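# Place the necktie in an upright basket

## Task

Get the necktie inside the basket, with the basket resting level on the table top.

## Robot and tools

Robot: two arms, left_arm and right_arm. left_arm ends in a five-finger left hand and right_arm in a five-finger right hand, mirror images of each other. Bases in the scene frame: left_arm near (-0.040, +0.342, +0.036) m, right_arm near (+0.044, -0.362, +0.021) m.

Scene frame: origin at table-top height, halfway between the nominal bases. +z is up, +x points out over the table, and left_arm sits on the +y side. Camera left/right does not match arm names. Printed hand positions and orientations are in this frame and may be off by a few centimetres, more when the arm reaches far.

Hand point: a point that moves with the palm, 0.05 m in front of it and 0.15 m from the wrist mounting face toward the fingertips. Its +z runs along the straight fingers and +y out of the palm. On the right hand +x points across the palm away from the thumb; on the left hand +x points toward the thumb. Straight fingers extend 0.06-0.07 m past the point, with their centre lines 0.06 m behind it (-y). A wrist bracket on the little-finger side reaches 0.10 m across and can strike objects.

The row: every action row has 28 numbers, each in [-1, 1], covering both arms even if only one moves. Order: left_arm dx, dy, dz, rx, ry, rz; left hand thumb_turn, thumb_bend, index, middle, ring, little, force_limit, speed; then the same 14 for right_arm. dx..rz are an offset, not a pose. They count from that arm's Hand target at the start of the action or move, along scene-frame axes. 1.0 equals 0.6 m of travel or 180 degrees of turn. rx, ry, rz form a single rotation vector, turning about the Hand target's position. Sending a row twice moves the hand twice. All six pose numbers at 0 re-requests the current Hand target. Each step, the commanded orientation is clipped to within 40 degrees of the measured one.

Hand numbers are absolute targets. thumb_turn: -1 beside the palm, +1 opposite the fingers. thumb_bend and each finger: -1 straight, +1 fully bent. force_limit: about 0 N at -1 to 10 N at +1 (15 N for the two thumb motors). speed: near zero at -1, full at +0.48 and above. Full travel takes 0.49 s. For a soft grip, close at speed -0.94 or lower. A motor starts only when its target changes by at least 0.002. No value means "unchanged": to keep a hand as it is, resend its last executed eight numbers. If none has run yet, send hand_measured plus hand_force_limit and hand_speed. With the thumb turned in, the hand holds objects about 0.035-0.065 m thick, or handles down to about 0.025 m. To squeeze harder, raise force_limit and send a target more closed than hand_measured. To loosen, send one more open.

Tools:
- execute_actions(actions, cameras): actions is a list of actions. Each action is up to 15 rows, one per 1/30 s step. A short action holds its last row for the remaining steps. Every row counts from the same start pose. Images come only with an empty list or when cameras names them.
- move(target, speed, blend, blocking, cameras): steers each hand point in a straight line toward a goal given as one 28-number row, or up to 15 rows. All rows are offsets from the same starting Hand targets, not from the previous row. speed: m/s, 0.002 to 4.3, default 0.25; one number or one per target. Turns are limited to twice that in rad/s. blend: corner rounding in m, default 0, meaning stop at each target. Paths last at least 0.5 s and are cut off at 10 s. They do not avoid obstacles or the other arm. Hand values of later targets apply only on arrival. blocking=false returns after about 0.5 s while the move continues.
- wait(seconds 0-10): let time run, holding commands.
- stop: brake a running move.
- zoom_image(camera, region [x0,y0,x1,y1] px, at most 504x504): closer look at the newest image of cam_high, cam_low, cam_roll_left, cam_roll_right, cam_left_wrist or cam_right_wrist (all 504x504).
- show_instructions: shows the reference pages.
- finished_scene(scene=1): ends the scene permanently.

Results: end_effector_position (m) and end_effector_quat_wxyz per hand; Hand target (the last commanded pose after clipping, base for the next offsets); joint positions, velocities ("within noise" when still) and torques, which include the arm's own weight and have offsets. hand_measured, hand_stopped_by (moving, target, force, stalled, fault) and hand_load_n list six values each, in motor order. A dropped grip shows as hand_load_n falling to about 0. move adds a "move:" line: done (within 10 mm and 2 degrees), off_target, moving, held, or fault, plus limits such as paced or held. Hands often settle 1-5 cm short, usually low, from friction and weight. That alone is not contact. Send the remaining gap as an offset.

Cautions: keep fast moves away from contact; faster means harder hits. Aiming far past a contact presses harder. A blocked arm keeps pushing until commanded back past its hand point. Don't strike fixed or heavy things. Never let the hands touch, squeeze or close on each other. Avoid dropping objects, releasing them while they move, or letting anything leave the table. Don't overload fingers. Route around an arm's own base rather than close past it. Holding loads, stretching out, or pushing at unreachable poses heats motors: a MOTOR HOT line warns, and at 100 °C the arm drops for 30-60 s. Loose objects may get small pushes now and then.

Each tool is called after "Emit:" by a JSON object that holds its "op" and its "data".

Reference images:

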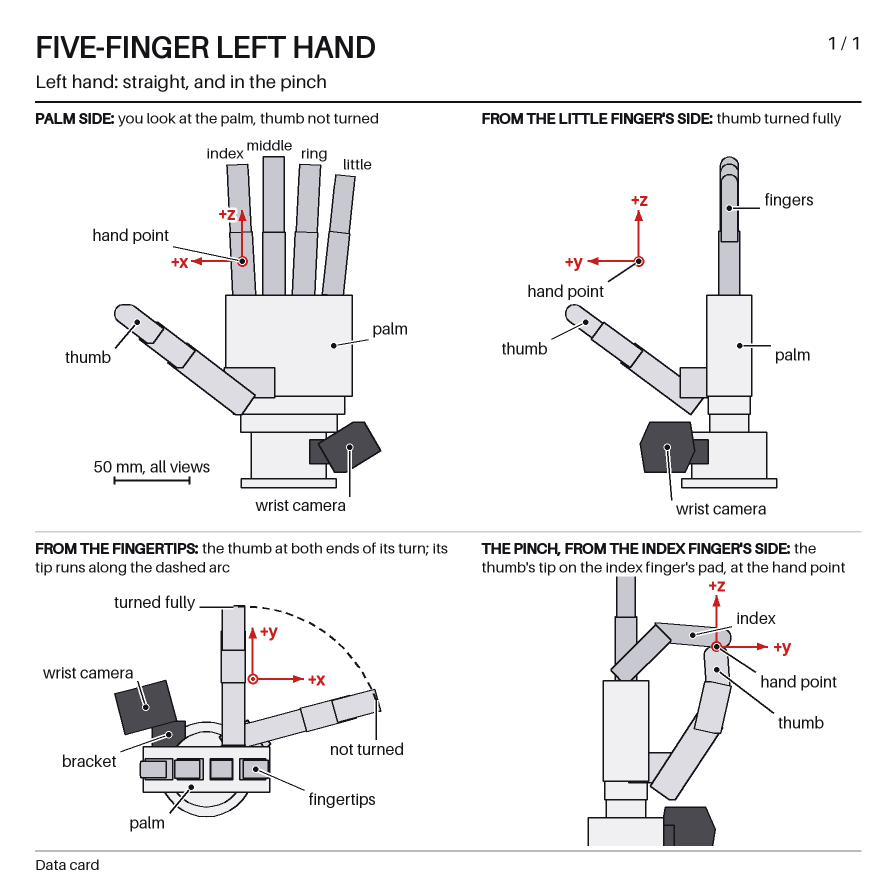

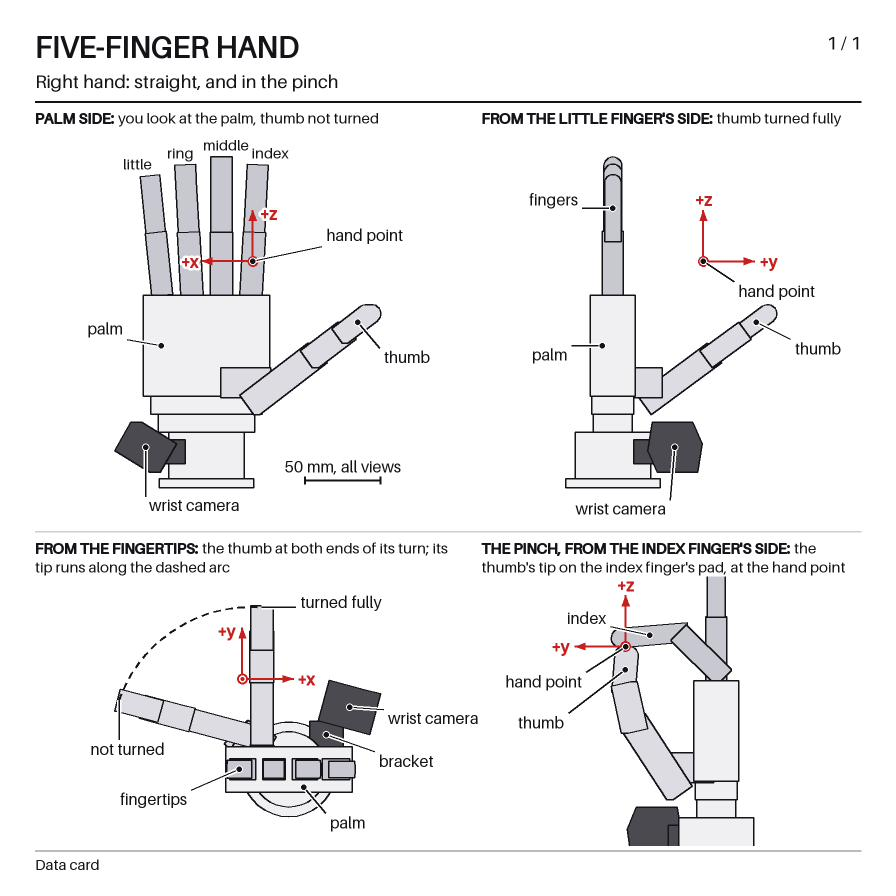

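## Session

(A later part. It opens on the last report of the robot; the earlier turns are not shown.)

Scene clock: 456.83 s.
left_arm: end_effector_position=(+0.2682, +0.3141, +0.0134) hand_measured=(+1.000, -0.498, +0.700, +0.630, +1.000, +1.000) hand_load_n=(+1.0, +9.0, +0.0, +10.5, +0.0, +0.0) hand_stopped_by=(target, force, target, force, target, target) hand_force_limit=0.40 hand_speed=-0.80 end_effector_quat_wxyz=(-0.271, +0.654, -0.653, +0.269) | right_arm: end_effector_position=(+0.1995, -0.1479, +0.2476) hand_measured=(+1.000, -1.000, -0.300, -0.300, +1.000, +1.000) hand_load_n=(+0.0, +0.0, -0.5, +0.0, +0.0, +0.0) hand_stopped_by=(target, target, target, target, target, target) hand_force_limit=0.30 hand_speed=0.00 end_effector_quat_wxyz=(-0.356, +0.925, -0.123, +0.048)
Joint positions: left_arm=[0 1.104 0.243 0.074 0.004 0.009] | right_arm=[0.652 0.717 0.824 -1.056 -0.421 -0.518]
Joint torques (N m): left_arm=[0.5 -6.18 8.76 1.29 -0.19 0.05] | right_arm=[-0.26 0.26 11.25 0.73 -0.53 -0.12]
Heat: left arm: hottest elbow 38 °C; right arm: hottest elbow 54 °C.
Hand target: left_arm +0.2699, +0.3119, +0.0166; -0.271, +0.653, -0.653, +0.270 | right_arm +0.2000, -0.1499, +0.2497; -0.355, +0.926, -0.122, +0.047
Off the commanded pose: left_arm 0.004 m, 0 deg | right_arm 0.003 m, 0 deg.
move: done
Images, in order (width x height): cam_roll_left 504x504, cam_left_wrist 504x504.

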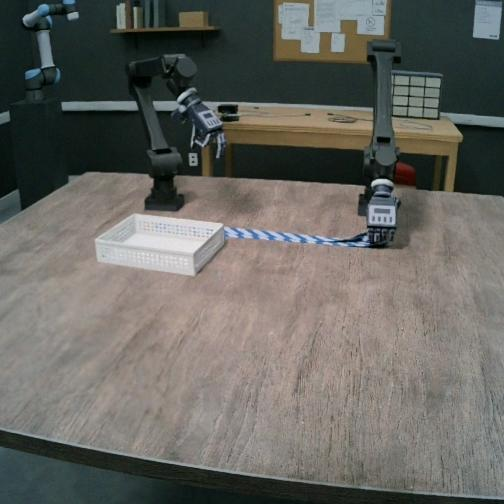

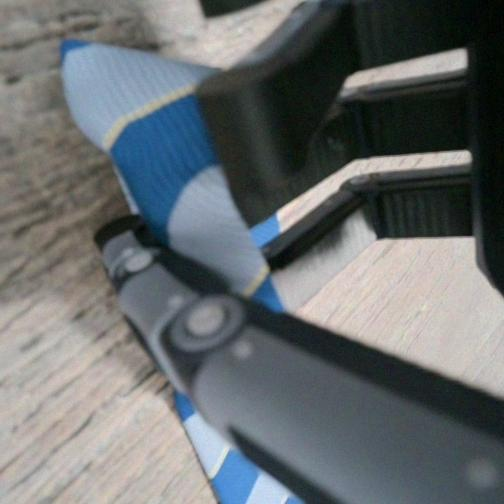

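Emit:
{"op": "move", "data": {"target": [[0,0,0.1,0,0,0,1,-0.2,0.7,0.7,1,1,0.4,-0.8,0,0,0,0,0,0,1,-1,-0.3,-0.3,1,1,0.3,0]], "speed": 0.06, "cameras": ["cam_high","cam_low","cam_roll_left","cam_roll_right","cam_left_wrist"]}}

Emit:
{"op": "zoom_image", "data": {"camera": "cam_roll_left", "region": [280, 170, 430, 270]}}

Scene clock: 464.60 s.
left_arm: end_effector_position=(+0.2535, +0.3139, +0.0568) hand_measured=(+1.000, -0.498, +0.700, +0.630, +1.000, +1.000) hand_load_n=(+1.5, +9.5, +0.0, +10.5, +0.0, +0.0) hand_stopped_by=(target, force, target, force, target, target) hand_force_limit=0.40 hand_speed=-0.80 end_effector_quat_wxyz=(-0.260, +0.658, -0.658, +0.258) | right_arm: end_effector_position=(+0.1995, -0.1479, +0.2476) hand_measured=(+1.000, -1.000, -0.300, -0.300, +1.000, +1.000) hand_load_n=(+0.0, +0.0, +0.0, +0.0, +0.0, +0.0) hand_stopped_by=(target, target, target, target, target, target) hand_force_limit=0.30 hand_speed=0.00 end_effector_quat_wxyz=(-0.356, +0.925, -0.123, +0.048)
Joint positions: left_arm=[0 0.885 0.306 -0.243 0.004 0.009] | right_arm=[0.652 0.717 0.824 -1.056 -0.421 -0.518]
Joint torques (N m): left_arm=[0.62 -4.95 13.76 1.28 -0.15 0.02] | right_arm=[-0.97 0.15 11.15 0.77 -0.47 -0.12]
Heat: left arm: hottest elbow 38 °C; right arm: hottest elbow 54 °C.
Hand target: left_arm +0.2700, +0.3119, +0.0767; -0.271, +0.653, -0.653, +0.270 | right_arm +0.2000, -0.1499, +0.2497; -0.355, +0.926, -0.122, +0.047
Off the commanded pose: left_arm 0.026 m, 2 deg | right_arm 0.003 m, 0 deg.
move: off_target (left_arm)
Images, in order (width x height): cam_high 504x504, cam_low 504x504, cam_roll_left 504x504, cam_roll_right 504x504, cam_left_wrist 504x504.

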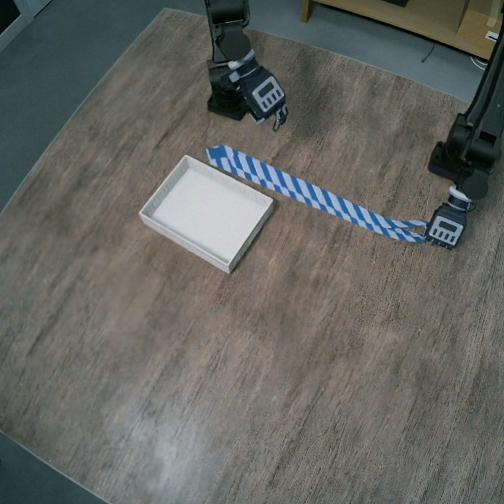

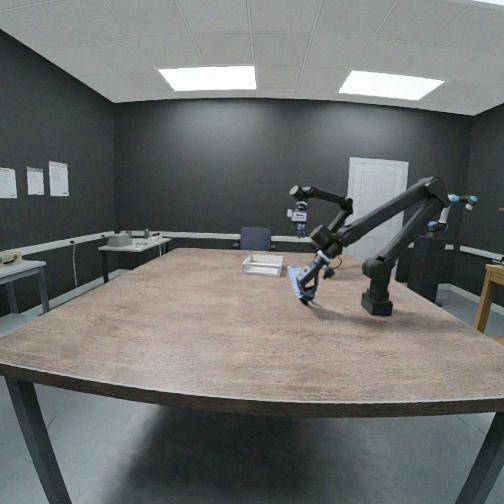

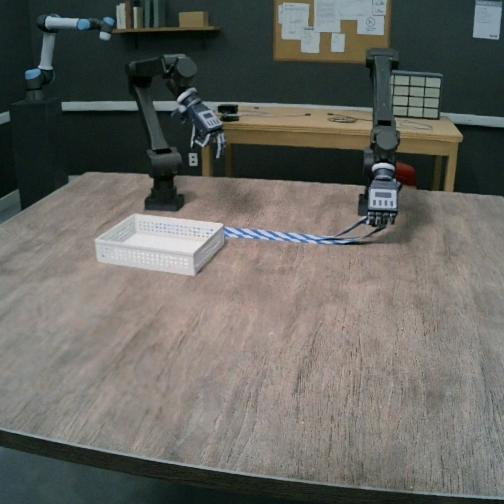

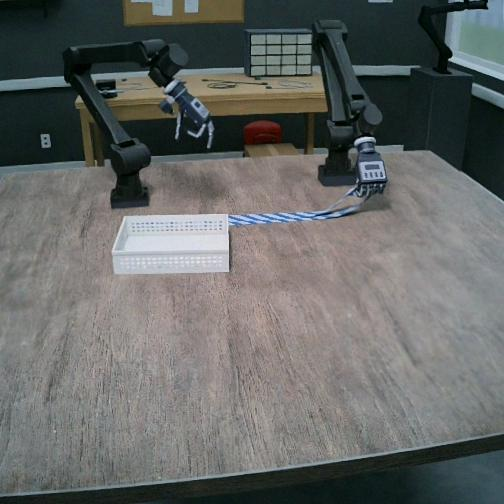

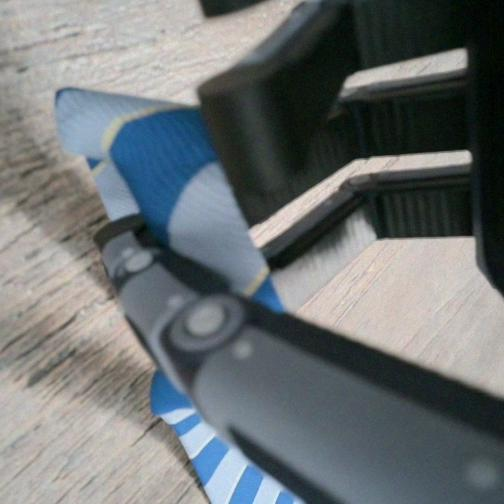

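Scaled by 3.360.

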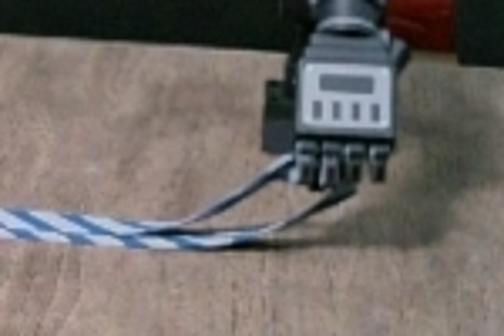

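Emit:
{"op": "move", "data": {"target": [[-0.025,-0.15,0.372,0,0,0,1,-0.2,0.7,0.7,1,1,0.4,-0.8,0.4167,-0.1668,0.184,0.005,-0.007,-0.2,1,-1,-0.3,-0.3,1,1,0.3,0],[-0.025,-0.15,0.372,0,0,0,1,-0.2,0.7,0.7,1,1,0.4,-0.8,0.6667,-0.5835,0.117,0.011,-0.014,-0.4165,1,-1,-0.3,-0.3,1,1,0.3,0]], "speed": 0.2, "blend": [0.05,0], "cameras": ["cam_high","cam_low","cam_roll_left","cam_roll_right","cam_left_wrist"]}}

Scene clock: 579.40 s.
left_arm: end_effector_position=(+0.2482, +0.2277, +0.2766) hand_measured=(+1.000, -0.498, +0.700, +0.630, +1.000, +1.000) hand_load_n=(+1.5, +9.5, +0.5, +10.0, +0.0, +0.0) hand_stopped_by=(target, force, target, force, target, target) hand_force_limit=0.40 hand_speed=-0.80 end_effector_quat_wxyz=(-0.267, +0.654, -0.660, +0.255) | right_arm: end_effector_position=(+0.5778, -0.4909, +0.2933) hand_measured=(+1.000, -1.000, -0.300, -0.300, +1.000, +1.000) hand_load_n=(+0.0, +0.0, +0.0, +0.0, +0.0, +0.0) hand_stopped_by=(target, target, target, target, target, target) hand_force_limit=0.30 hand_speed=0.00 end_effector_quat_wxyz=(-0.258, +0.663, -0.659, +0.244)
Joint positions: left_arm=[-0.422 0.743 0.855 -0.974 -0.289 -0.294] | right_arm=[-0.348 1.467 1.467 -0.883 -0.249 -0.265]
Joint torques (N m): left_arm=[0.91 -2.84 16.05 1.32 -0.39 -0.02] | right_arm=[-0.44 -8.76 16.25 2.11 -0.12 0.08]
Heat: left arm: hottest elbow 45 °C; right arm: hottest elbow 53 °C.
Hand target: left_arm +0.2550, +0.2219, +0.2998; -0.271, +0.653, -0.653, +0.270 | right_arm +0.6001, -0.5001, +0.3201; -0.270, +0.653, -0.653, +0.271
Off the commanded pose: left_arm 0.025 m, 2 deg | right_arm 0.036 m, 4 deg.
move: off_target (left_arm, right_arm)
Images, in order (width x height): cam_high 504x504, cam_low 504x504, cam_roll_left 504x504, cam_roll_right 504x504, cam_left_wrist 504x504.

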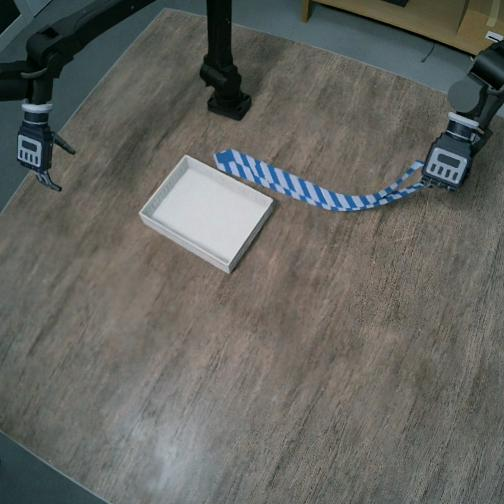

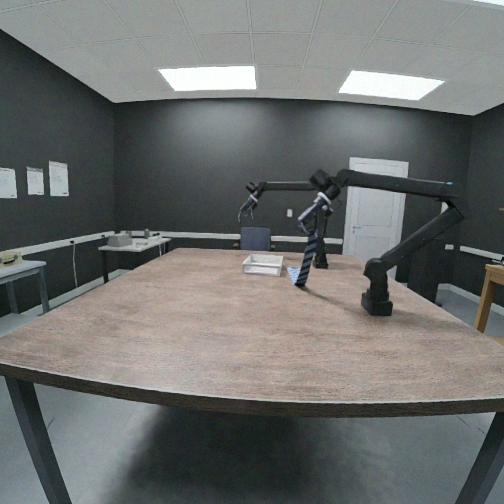

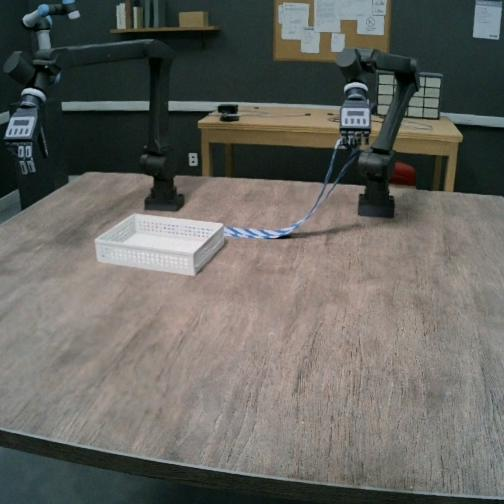

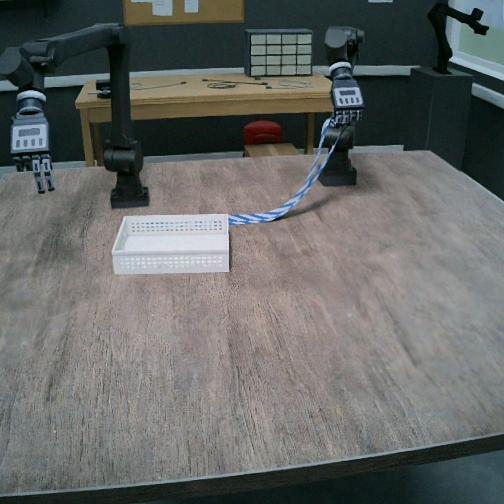

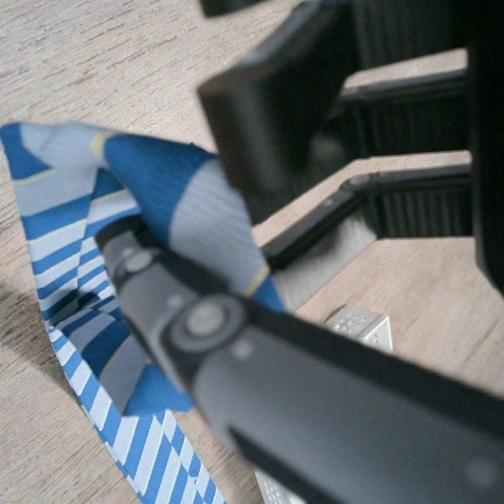

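Emit:
{"op": "move", "data": {"target": [[-0.033,-0.237,0.1,0,0,0,1,-0.2,0.7,0.7,1,1,0.4,-0.8,0,0,0,0,0,0,1,-1,-0.3,-0.3,1,1,0.3,0],[-0.075,-0.537,0.05,0,0,0,1,-0.2,0.7,0.7,1,1,0.4,-0.8,0,0,0,0,0,0,1,-1,-0.3,-0.3,1,1,0.3,0],[-0.075,-0.77,-0.133,0,0,0,1,-0.2,0.7,0.7,1,1,0.4,-0.8,0,0,0,0,0,0,1,-1,-0.3,-0.3,1,1,0.3,0],[-0.075,-0.803,-0.3,0,0,0,1,-0.2,0.7,0.7,1,1,0.4,-0.8,0,0,0,0,0,0,1,-1,-0.3,-0.3,1,1,0.3,0]], "speed": 0.15, "blend": [0.05,0.05,0.05,0], "cameras": ["cam_high","cam_low","cam_roll_left","cam_roll_right","cam_left_wrist"]}}

Scene clock: 608.07 s.
left_arm: end_effector_position=(+0.2126, -0.2523, +0.1204) hand_measured=(+1.000, -0.498, +0.700, +0.630, +1.000, +1.000) hand_load_n=(+1.5, +9.0, +0.0, +10.5, +0.0, +0.0) hand_stopped_by=(target, force, target, force, target, target) hand_force_limit=0.40 hand_speed=-0.80 end_effector_quat_wxyz=(-0.275, +0.651, -0.657, +0.262) | right_arm: end_effector_position=(+0.5778, -0.4909, +0.2933) hand_measured=(+1.000, -1.000, -0.300, -0.300, +1.000, +1.000) hand_load_n=(+0.0, +0.0, +0.0, +0.0, +0.0, +0.5) hand_stopped_by=(target, target, target, target, target, target) hand_force_limit=0.30 hand_speed=0.00 end_effector_quat_wxyz=(-0.258, +0.663, -0.660, +0.244)
Joint positions: left_arm=[-1.309 1.909 1.566 -0.986 -0.749 -1.193] | right_arm=[-0.348 1.467 1.467 -0.883 -0.249 -0.264]
Joint torques (N m): left_arm=[0.5 -18.9 10.19 1.72 -0.74 -0.01] | right_arm=[-0.56 -8.23 16.31 2.04 -0.08 0.05]
Heat: left arm: hottest elbow 48 °C; right arm: hottest elbow 54 °C.
Hand target: left_arm +0.2099, -0.2600, +0.1199; -0.271, +0.653, -0.653, +0.270 | right_arm +0.6001, -0.5001, +0.3201; -0.271, +0.653, -0.653, +0.271
Off the commanded pose: left_arm 0.008 m, 1 deg | right_arm 0.036 m, 4 deg.
move: off_target (right_arm)
Images, in order (width x height): cam_high 504x504, cam_low 504x504, cam_roll_left 504x504, cam_roll_right 504x504, cam_left_wrist 504x504.

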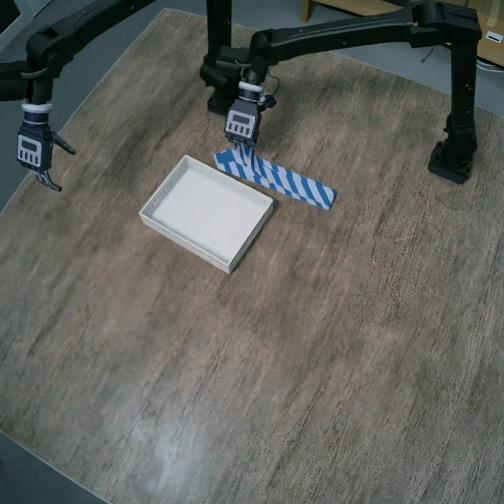

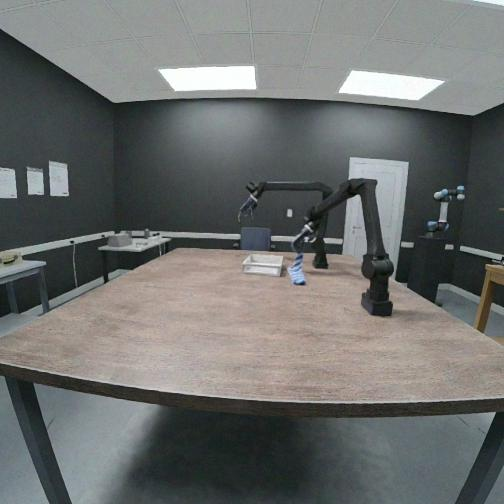

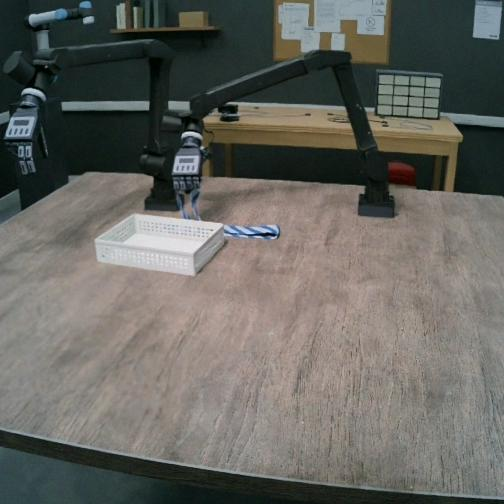

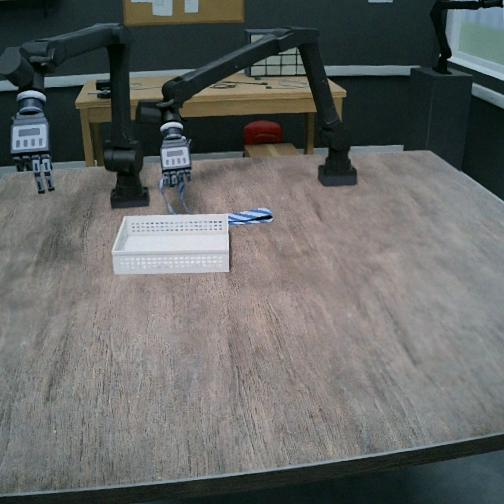

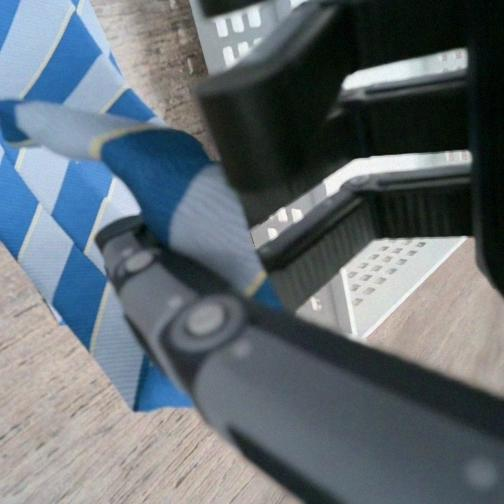

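Emit:
{"op": "move", "data": {"target": [[-0.013,0,-0.142,0,0,0,1,-0.2,0.7,0.7,1,1,0.4,-0.8,0,0,0,0,0,0,1,-1,-0.3,-0.3,1,1,0.3,0]], "speed": 0.1, "cameras": ["cam_high","cam_roll_left","cam_left_wrist"]}}

Scene clock: 621.40 s.
left_arm: end_effector_position=(+0.2054, -0.2541, +0.0391) hand_measured=(+1.000, -0.498, +0.700, +0.630, +1.000, +1.000) hand_load_n=(+1.0, +9.0, +0.0, +10.0, +0.5, +0.0) hand_stopped_by=(target, force, target, force, target, target) hand_force_limit=0.40 hand_speed=-0.80 end_effector_quat_wxyz=(-0.274, +0.652, -0.656, +0.265) | right_arm: end_effector_position=(+0.5778, -0.4909, +0.2933) hand_measured=(+1.000, -1.000, -0.300, -0.300, +1.000, +1.000) hand_load_n=(+0.0, +0.0, +0.5, +0.0, +0.0, +0.0) hand_stopped_by=(target, target, target, target, target, target) hand_force_limit=0.30 hand_speed=0.00 end_effector_quat_wxyz=(-0.258, +0.663, -0.660, +0.244)
Joint positions: left_arm=[-1.322 1.996 1.469 -0.806 -0.752 -1.21] | right_arm=[-0.348 1.467 1.467 -0.883 -0.249 -0.264]
Joint torques (N m): left_arm=[0.44 -19.43 9.31 1.69 -0.82 -0.04] | right_arm=[-0.38 -8.94 16.25 2.25 -0.1 0.03]
Heat: left arm: hottest elbow 48 °C; right arm: hottest elbow 56 °C.
Hand target: left_arm +0.2022, -0.2598, +0.0345; -0.271, +0.653, -0.653, +0.270 | right_arm +0.6001, -0.5001, +0.3201; -0.271, +0.653, -0.653, +0.271
Off the commanded pose: left_arm 0.008 m, 1 deg | right_arm 0.036 m, 4 deg.
move: off_target (right_arm)
Images, in order (width x height): cam_high 504x504, cam_roll_left 504x504, cam_left_wrist 504x504.

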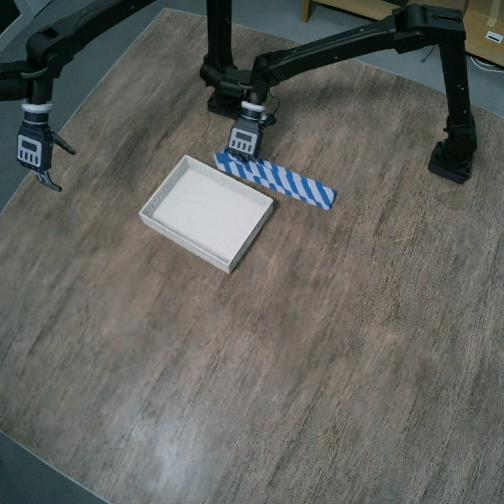

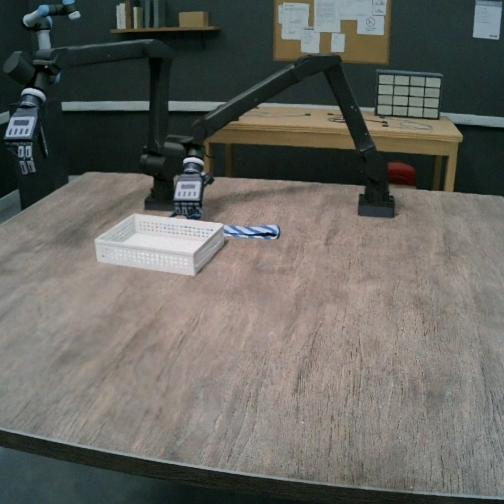

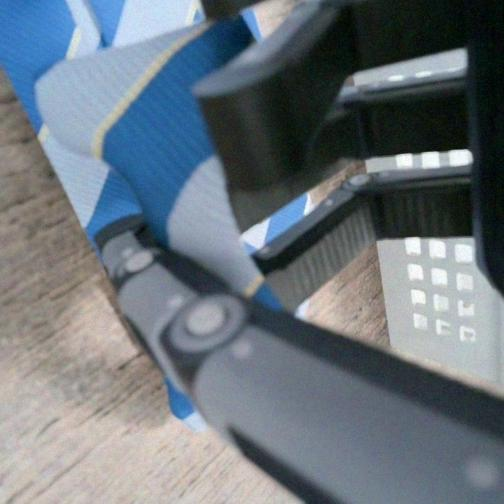

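Emit:
{"op": "move", "data": {"target": [[0,0,-0.01,0,0,0,1,-1,0.3,0.3,1,1,0.4,-0.7,0,0,0,0,0,0,1,-1,-0.3,-0.3,1,1,0.3,0],[-0.01,0,0.2,0,0,0,1,-1,0.3,0.3,1,1,0.4,-0.7,0,0,0,0,0,0,1,-1,-0.3,-0.3,1,1,0.3,0]], "speed": 0.1, "cameras": ["cam_high","cam_roll_left","cam_left_wrist"]}}

Scene clock: 630.43 s.
left_arm: end_effector_position=(+0.1976, -0.2452, +0.1352) hand_measured=(+1.000, -1.000, +0.300, +0.300, +1.000, +1.000) hand_load_n=(+0.0, +0.0, +0.0, +0.0, +0.0, +0.0) hand_stopped_by=(target, target, target, target, target, target) hand_force_limit=0.40 hand_speed=-0.70 end_effector_quat_wxyz=(-0.280, +0.649, -0.660, +0.254) | right_arm: end_effector_position=(+0.5778, -0.4909, +0.2933) hand_measured=(+1.000, -1.000, -0.300, -0.300, +1.000, +1.000) hand_load_n=(+0.0, +0.0, +0.0, +0.0, +0.0, +0.0) hand_stopped_by=(target, target, target, target, target, target) hand_force_limit=0.30 hand_speed=0.00 end_effector_quat_wxyz=(-0.258, +0.663, -0.660, +0.244)
Joint positions: left_arm=[-1.331 1.884 1.574 -1.057 -0.754 -1.222] | right_arm=[-0.348 1.467 1.467 -0.883 -0.249 -0.264]
Joint torques (N m): left_arm=[0.5 -20.19 13.7 0.43 -0.76 -0.01] | right_arm=[-0.38 -8.59 16.27 2.17 -0.14 0.07]
Heat: left arm: hottest elbow 48 °C; right arm: hottest elbow 57 °C.
Hand target: left_arm +0.1962, -0.2598, +0.1547; -0.271, +0.653, -0.653, +0.270 | right_arm +0.6001, -0.5001, +0.3201; -0.271, +0.653, -0.653, +0.271
Off the commanded pose: left_arm 0.024 m, 2 deg | right_arm 0.036 m, 4 deg.
move: off_target (left_arm, right_arm)
Images, in order (width x height): cam_high 504x504, cam_roll_left 504x504, cam_left_wrist 504x504.

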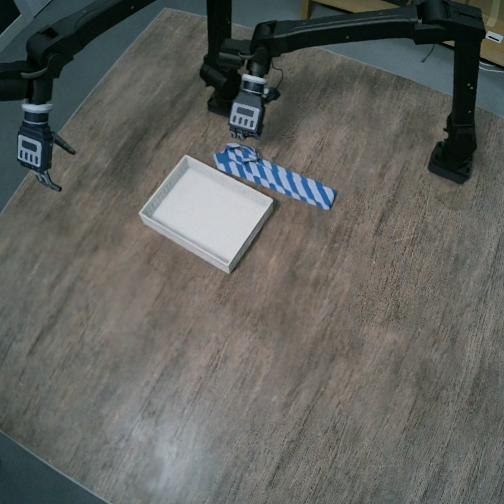

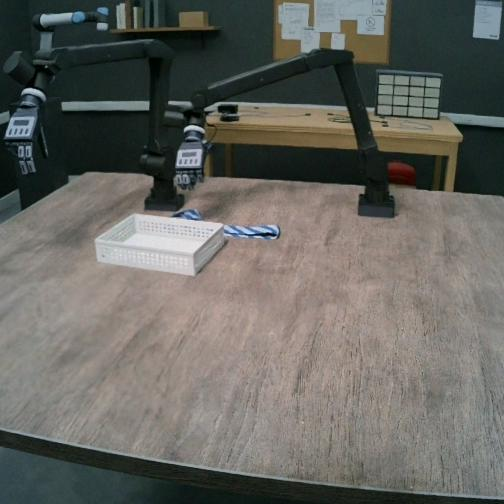

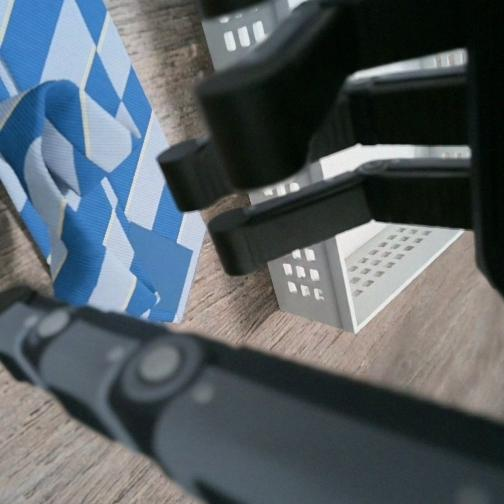

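Emit:
{"op": "move", "data": {"target": [[0,0.1,0.1,0,0,0,1,-1,-0.45,-0.45,1,1,0.4,-0.3,0,0,0,0,0,0,1,-1,-0.3,-0.3,1,1,0.3,0],[0.062,0.375,-0.03,0,0,0,1,-1,-0.45,-0.45,1,1,0.4,-0.3,0,0,0,0,0,0,1,-1,-0.3,-0.3,1,1,0.3,0]], "speed": 0.2, "blend": [0.04,0], "cameras": ["cam_high","cam_low","cam_roll_left","cam_left_wrist"]}}

Emit:
{"op": "zoom_image", "data": {"camera": "cam_high", "region": [190, 120, 390, 240]}}

Scene clock: 664.60 s.
left_arm: end_effector_position=(+0.2318, -0.0294, +0.1308) hand_measured=(+1.000, -1.000, -0.450, -0.450, +1.000, +1.000) hand_load_n=(+0.0, +0.0, +0.0, -0.5, +0.0, +0.0) hand_stopped_by=(target, target, target, target, target, target) hand_force_limit=0.40 hand_speed=-0.30 end_effector_quat_wxyz=(-0.274, +0.656, -0.653, +0.260) | right_arm: end_effector_position=(+0.5778, -0.4909, +0.2933) hand_measured=(+1.000, -1.000, -0.300, -0.300, +1.000, +1.000) hand_load_n=(+0.0, -0.5, +0.0, +0.0, +0.0, +0.0) hand_stopped_by=(target, target, target, target, target, target) hand_force_limit=0.30 hand_speed=0.00 end_effector_quat_wxyz=(-0.258, +0.663, -0.660, +0.244)
Joint positions: left_arm=[-1.104 1.383 0.918 -0.704 -0.682 -0.953] | right_arm=[-0.348 1.467 1.467 -0.883 -0.249 -0.264]
Joint torques (N m): left_arm=[0.85 -12.69 10.17 2.07 -0.5 0.22] | right_arm=[-0.44 -8.12 16.29 2.19 -0.14 0.08]
Heat: left arm: hottest elbow 46 °C; right arm: hottest elbow 60 °C.
Hand target: left_arm +0.2334, -0.0348, +0.1366; -0.271, +0.653, -0.653, +0.270 | right_arm +0.6001, -0.5001, +0.3201; -0.271, +0.653, -0.653, +0.271
Off the commanded pose: left_arm 0.008 m, 1 deg | right_arm 0.036 m, 4 deg.
move: off_target (right_arm)
Images, in order (width x height): cam_high 504x504, cam_low 504x504, cam_roll_left 504x504, cam_left_wrist 504x504.

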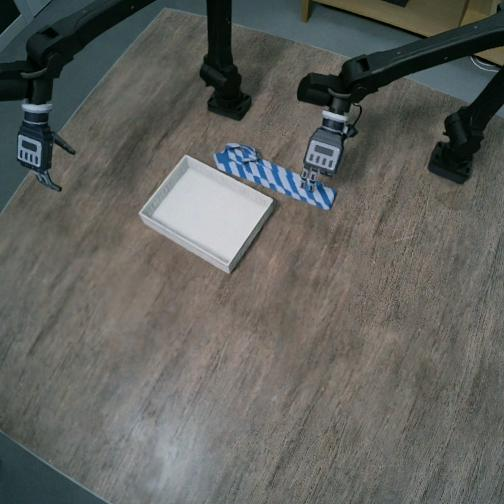

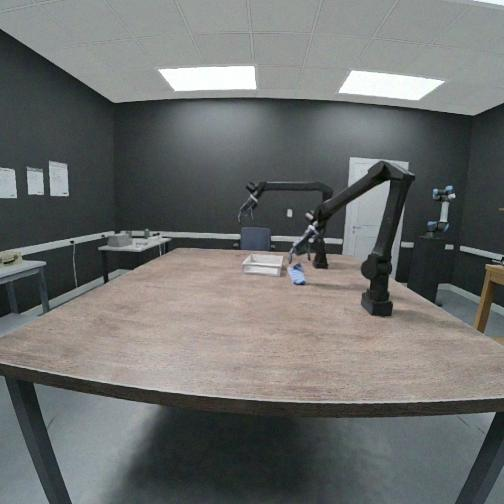

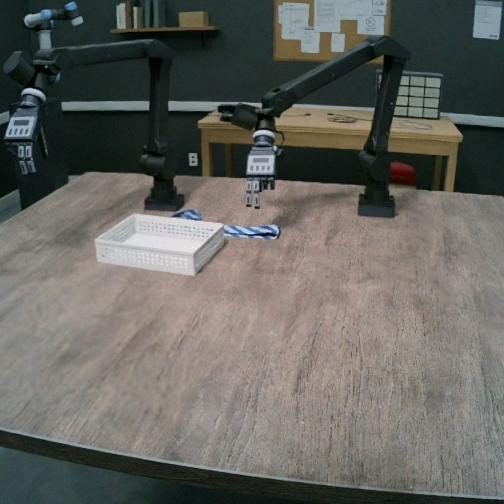

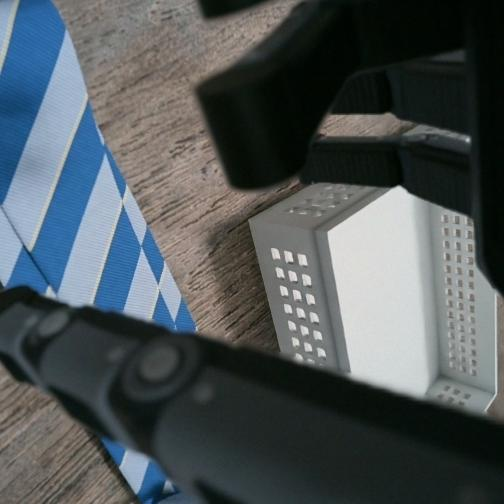

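Scaled by 2.520.

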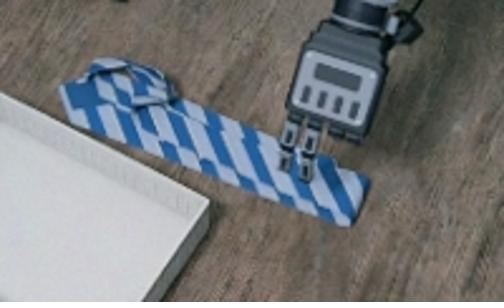

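Emit:
{"op": "move", "data": {"target": [0,0,-0.1277,0,0,0,1,-1,-0.45,-0.45,1,1,0.4,-0.3,0,0,0,0,0,0,1,-1,-0.3,-0.3,1,1,0.3,0], "speed": 0.1, "cameras": ["cam_high","cam_low","cam_left_wrist"]}}

Scene clock: 695.47 s.
left_arm: end_effector_position=(+0.2325, -0.0311, +0.0609) hand_measured=(+1.000, -1.000, -0.450, -0.450, +1.000, +1.000) hand_load_n=(+0.0, +0.0, +0.0, +0.0, +0.0, +0.0) hand_stopped_by=(target, target, target, target, target, target) hand_force_limit=0.40 hand_speed=-0.30 end_effector_quat_wxyz=(-0.272, +0.657, -0.651, +0.266) | right_arm: end_effector_position=(+0.5778, -0.4909, +0.2933) hand_measured=(+1.000, -1.000, -0.300, -0.300, +1.000, +1.000) hand_load_n=(+0.0, +0.0, +0.0, +0.0, +0.0, +0.0) hand_stopped_by=(target, target, target, target, target, target) hand_force_limit=0.30 hand_speed=0.00 end_effector_quat_wxyz=(-0.258, +0.663, -0.660, +0.244)
Joint positions: left_arm=[-1.104 1.495 0.813 -0.472 -0.681 -0.952] | right_arm=[-0.348 1.467 1.467 -0.883 -0.249 -0.264]
Joint torques (N m): left_arm=[1.44 -11.58 8.87 2.07 -0.58 0.21] | right_arm=[-0.67 -8.64 16.35 2.18 -0.11 0.05]
Heat: left arm: hottest elbow 44 °C; right arm: hottest elbow 63 °C.
Hand target: left_arm +0.2333, -0.0347, +0.0599; -0.271, +0.653, -0.653, +0.270 | right_arm +0.6001, -0.5001, +0.3201; -0.271, +0.653, -0.653, +0.271
Off the commanded pose: left_arm 0.004 m, 1 deg | right_arm 0.036 m, 4 deg.
move: off_target (right_arm)
Images, in order (width x height): cam_high 504x504, cam_low 504x504, cam_left_wrist 504x504.

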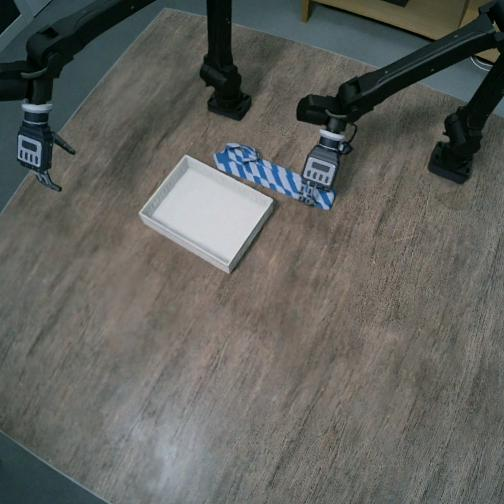

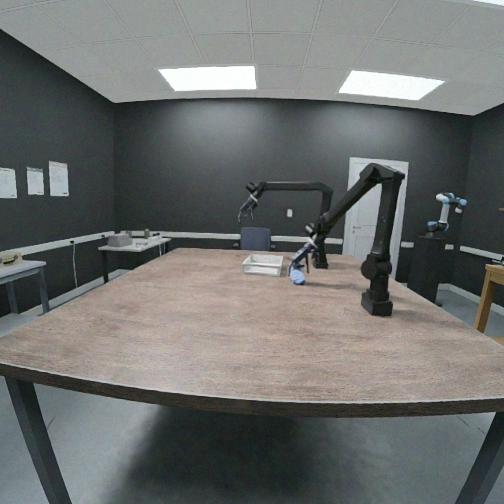

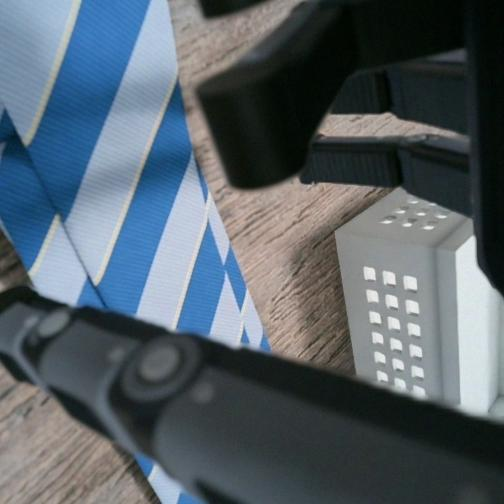

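Emit:
{"op": "zoom_image", "data": {"camera": "cam_high", "region": [200, 120, 350, 270]}}

Emit:
{"op": "zoom_image", "data": {"camera": "cam_low", "region": [230, 230, 350, 300]}}

Scaled by 3.360.

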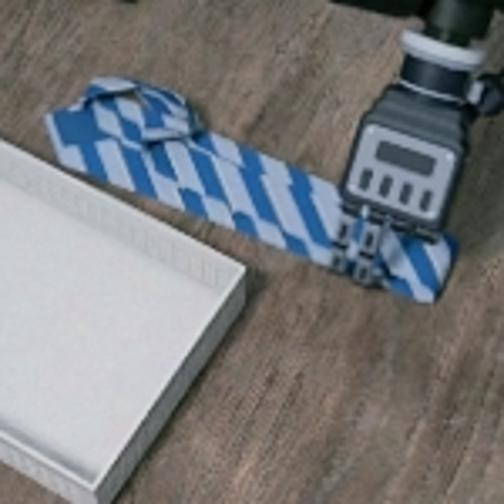

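Scaled by 4.200.

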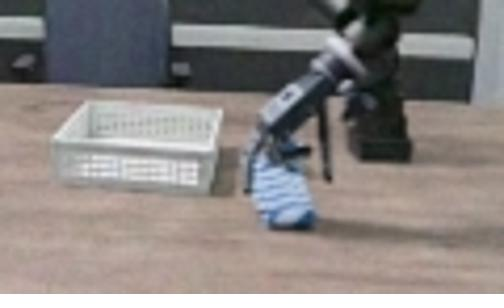

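Emit:
{"op": "move", "data": {"target": [-0.011,0,-0.055,0,0,0,1,-1,-0.45,-0.45,1,1,0.4,-0.3,0,0,0,0,0,0,1,-1,-0.3,-0.3,1,1,0.3,0], "speed": 0.08, "cameras": ["cam_high","cam_low","cam_left_wrist"]}}

Scene clock: 732.13 s.
left_arm: end_effector_position=(+0.2292, -0.0314, +0.0331) hand_measured=(+1.000, -1.000, -0.450, -0.450, +1.000, +1.000) hand_load_n=(+0.0, +0.0, +0.0, +0.0, +0.0, +0.0) hand_stopped_by=(target, target, target, target, target, target) hand_force_limit=0.40 hand_speed=-0.30 end_effector_quat_wxyz=(-0.274, +0.653, -0.652, +0.269) | right_arm: end_effector_position=(+0.5778, -0.4909, +0.2933) hand_measured=(+1.000, -1.000, -0.300, -0.300, +1.000, +1.000) hand_load_n=(+0.0, +0.0, +0.0, +0.0, +0.0, +0.0) hand_stopped_by=(target, target, target, target, target, target) hand_force_limit=0.30 hand_speed=0.00 end_effector_quat_wxyz=(-0.258, +0.663, -0.660, +0.244)
Joint positions: left_arm=[-1.115 1.55 0.777 -0.38 -0.69 -0.953] | right_arm=[-0.348 1.467 1.467 -0.883 -0.249 -0.264]
Joint torques (N m): left_arm=[0.79 -11.28 7.8 2.24 -0.46 0.03] | right_arm=[-0.21 -8.82 16.4 2.17 -0.1 0.06]
Heat: left arm: hottest elbow 43 °C; right arm: hottest elbow 65 °C.
Hand target: left_arm +0.2267, -0.0349, +0.0270; -0.271, +0.653, -0.653, +0.270 | right_arm +0.6001, -0.5001, +0.3201; -0.271, +0.653, -0.653, +0.271
Off the commanded pose: left_arm 0.007 m, 0 deg | right_arm 0.036 m, 4 deg.
move: off_target (right_arm)
Images, in order (width x height): cam_high 504x504, cam_low 504x504, cam_left_wrist 504x504.

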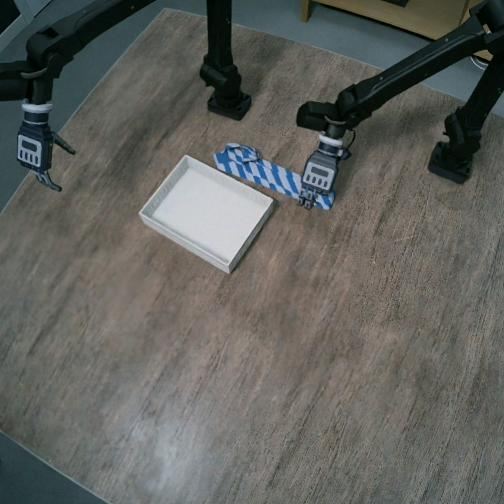

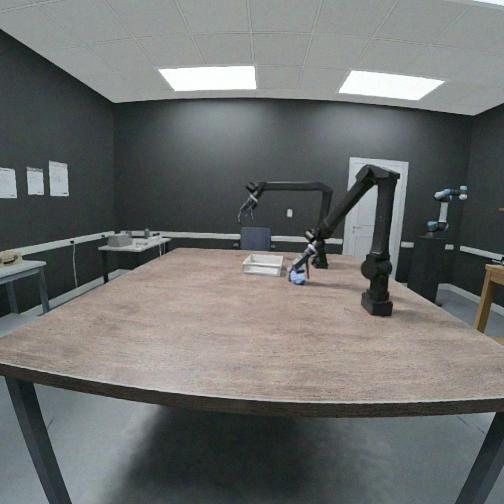

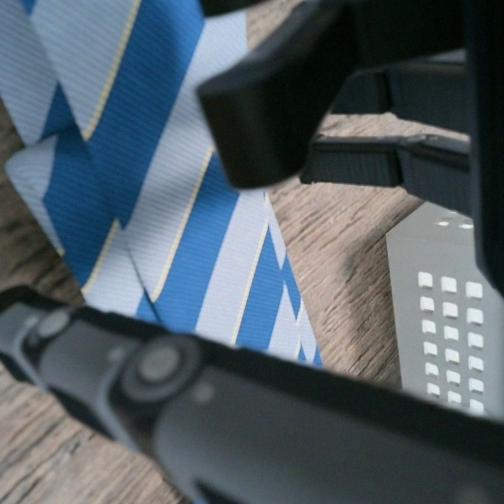

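Emit:
{"op": "zoom_image", "data": {"camera": "cam_high", "region": [280, 150, 360, 230]}}

Emit:
{"op": "zoom_image", "data": {"camera": "cam_low", "region": [260, 220, 340, 300]}}

Scaled by 6.300.

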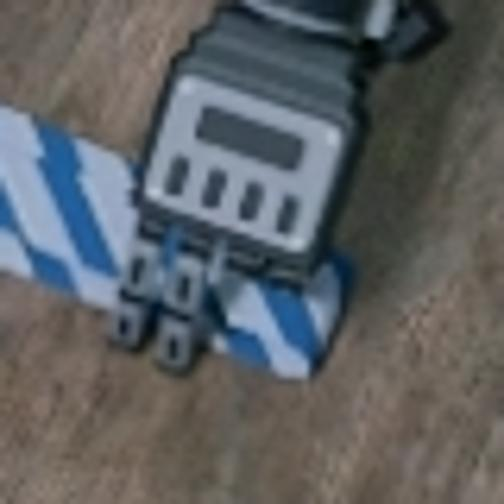

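Scaled by 6.300.

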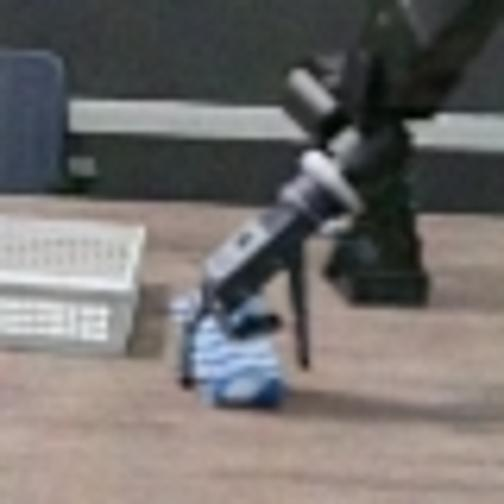

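Emit:
{"op": "move", "data": {"target": [[0,0,-0.01,0,0,0,1,-1,-0.2,-0.2,1,1,0.0,-0.7,0,0,0,0,0,0,1,-1,-0.3,-0.3,1,1,0.3,0],[0,0,-0.02,0,0,0,1,-1,0.05,0.05,1,1,0.0,-0.7,0,0,0,0,0,0,1,-1,-0.3,-0.3,1,1,0.3,0],[0,0,-0.03,0,0,0,1,-1,0.2,0.2,1,1,0.0,-0.7,0,0,0,0,0,0,1,-1,-0.3,-0.3,1,1,0.3,0]], "speed": 0.05, "cameras": ["cam_high","cam_low","cam_left_wrist"]}}

Scene clock: 748.67 s.
left_arm: end_effector_position=(+0.2330, -0.0367, +0.0228) hand_measured=(+1.000, -1.000, +0.200, +0.200, +1.000, +1.000) hand_load_n=(-1.0, +0.0, +0.0, +0.0, +0.0, +0.0) hand_stopped_by=(target, target, target, target, target, target) hand_force_limit=0.00 hand_speed=-0.70 end_effector_quat_wxyz=(-0.272, +0.655, -0.647, +0.279) | right_arm: end_effector_position=(+0.5778, -0.4909, +0.2933) hand_measured=(+1.000, -1.000, -0.300, -0.300, +1.000, +1.000) hand_load_n=(+0.0, -0.5, +0.0, +0.0, +0.0, +0.0) hand_stopped_by=(target, target, target, target, target, target) hand_force_limit=0.30 hand_speed=0.00 end_effector_quat_wxyz=(-0.258, +0.663, -0.660, +0.244)
Joint positions: left_arm=[-1.114 1.581 0.768 -0.317 -0.693 -0.953] | right_arm=[-0.348 1.467 1.467 -0.883 -0.249 -0.264]
Joint torques (N m): left_arm=[0.85 -10.46 7.04 1.74 -0.29 0.02] | right_arm=[-0.03 -8.29 16.29 2.28 -0.14 0.03]
Heat: left arm: hottest elbow 41 °C; right arm: hottest elbow 66 °C.
Hand target: left_arm +0.2267, -0.0349, +0.0090; -0.271, +0.653, -0.653, +0.270 | right_arm +0.6001, -0.5001, +0.3201; -0.271, +0.653, -0.653, +0.271
Off the commanded pose: left_arm 0.015 m, 1 deg | right_arm 0.036 m, 4 deg.
move: off_target (left_arm, right_arm); target 2's new numbers were sent with left_arm's hand 0.017 m and 1 deg from that target; target 3's new numbers were sent with left_arm's hand 0.018 m and 1 deg from that target
Images, in order (width x height): cam_high 504x504, cam_low 504x504, cam_left_wrist 504x504.

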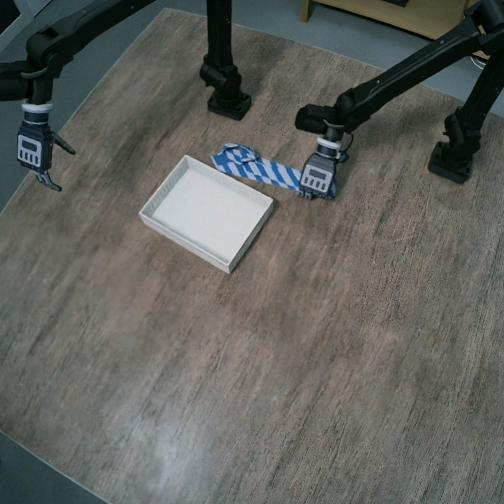

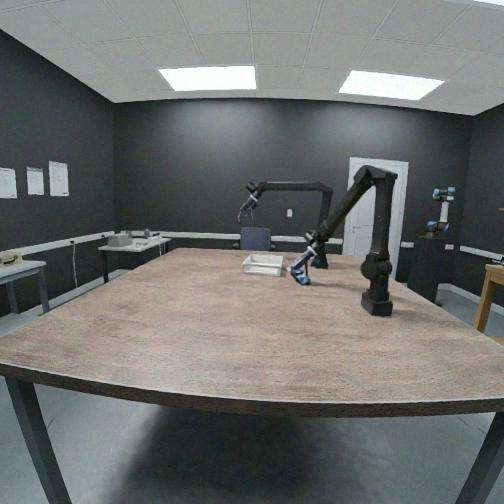

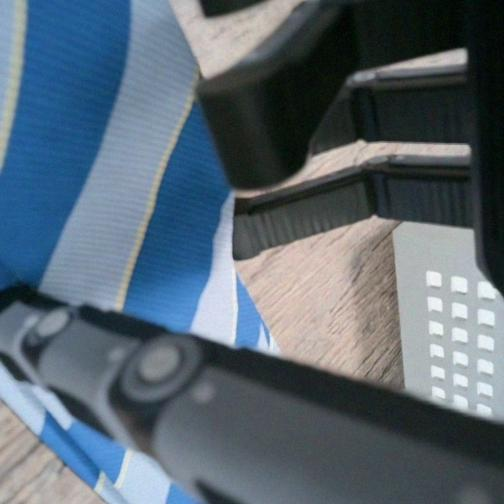

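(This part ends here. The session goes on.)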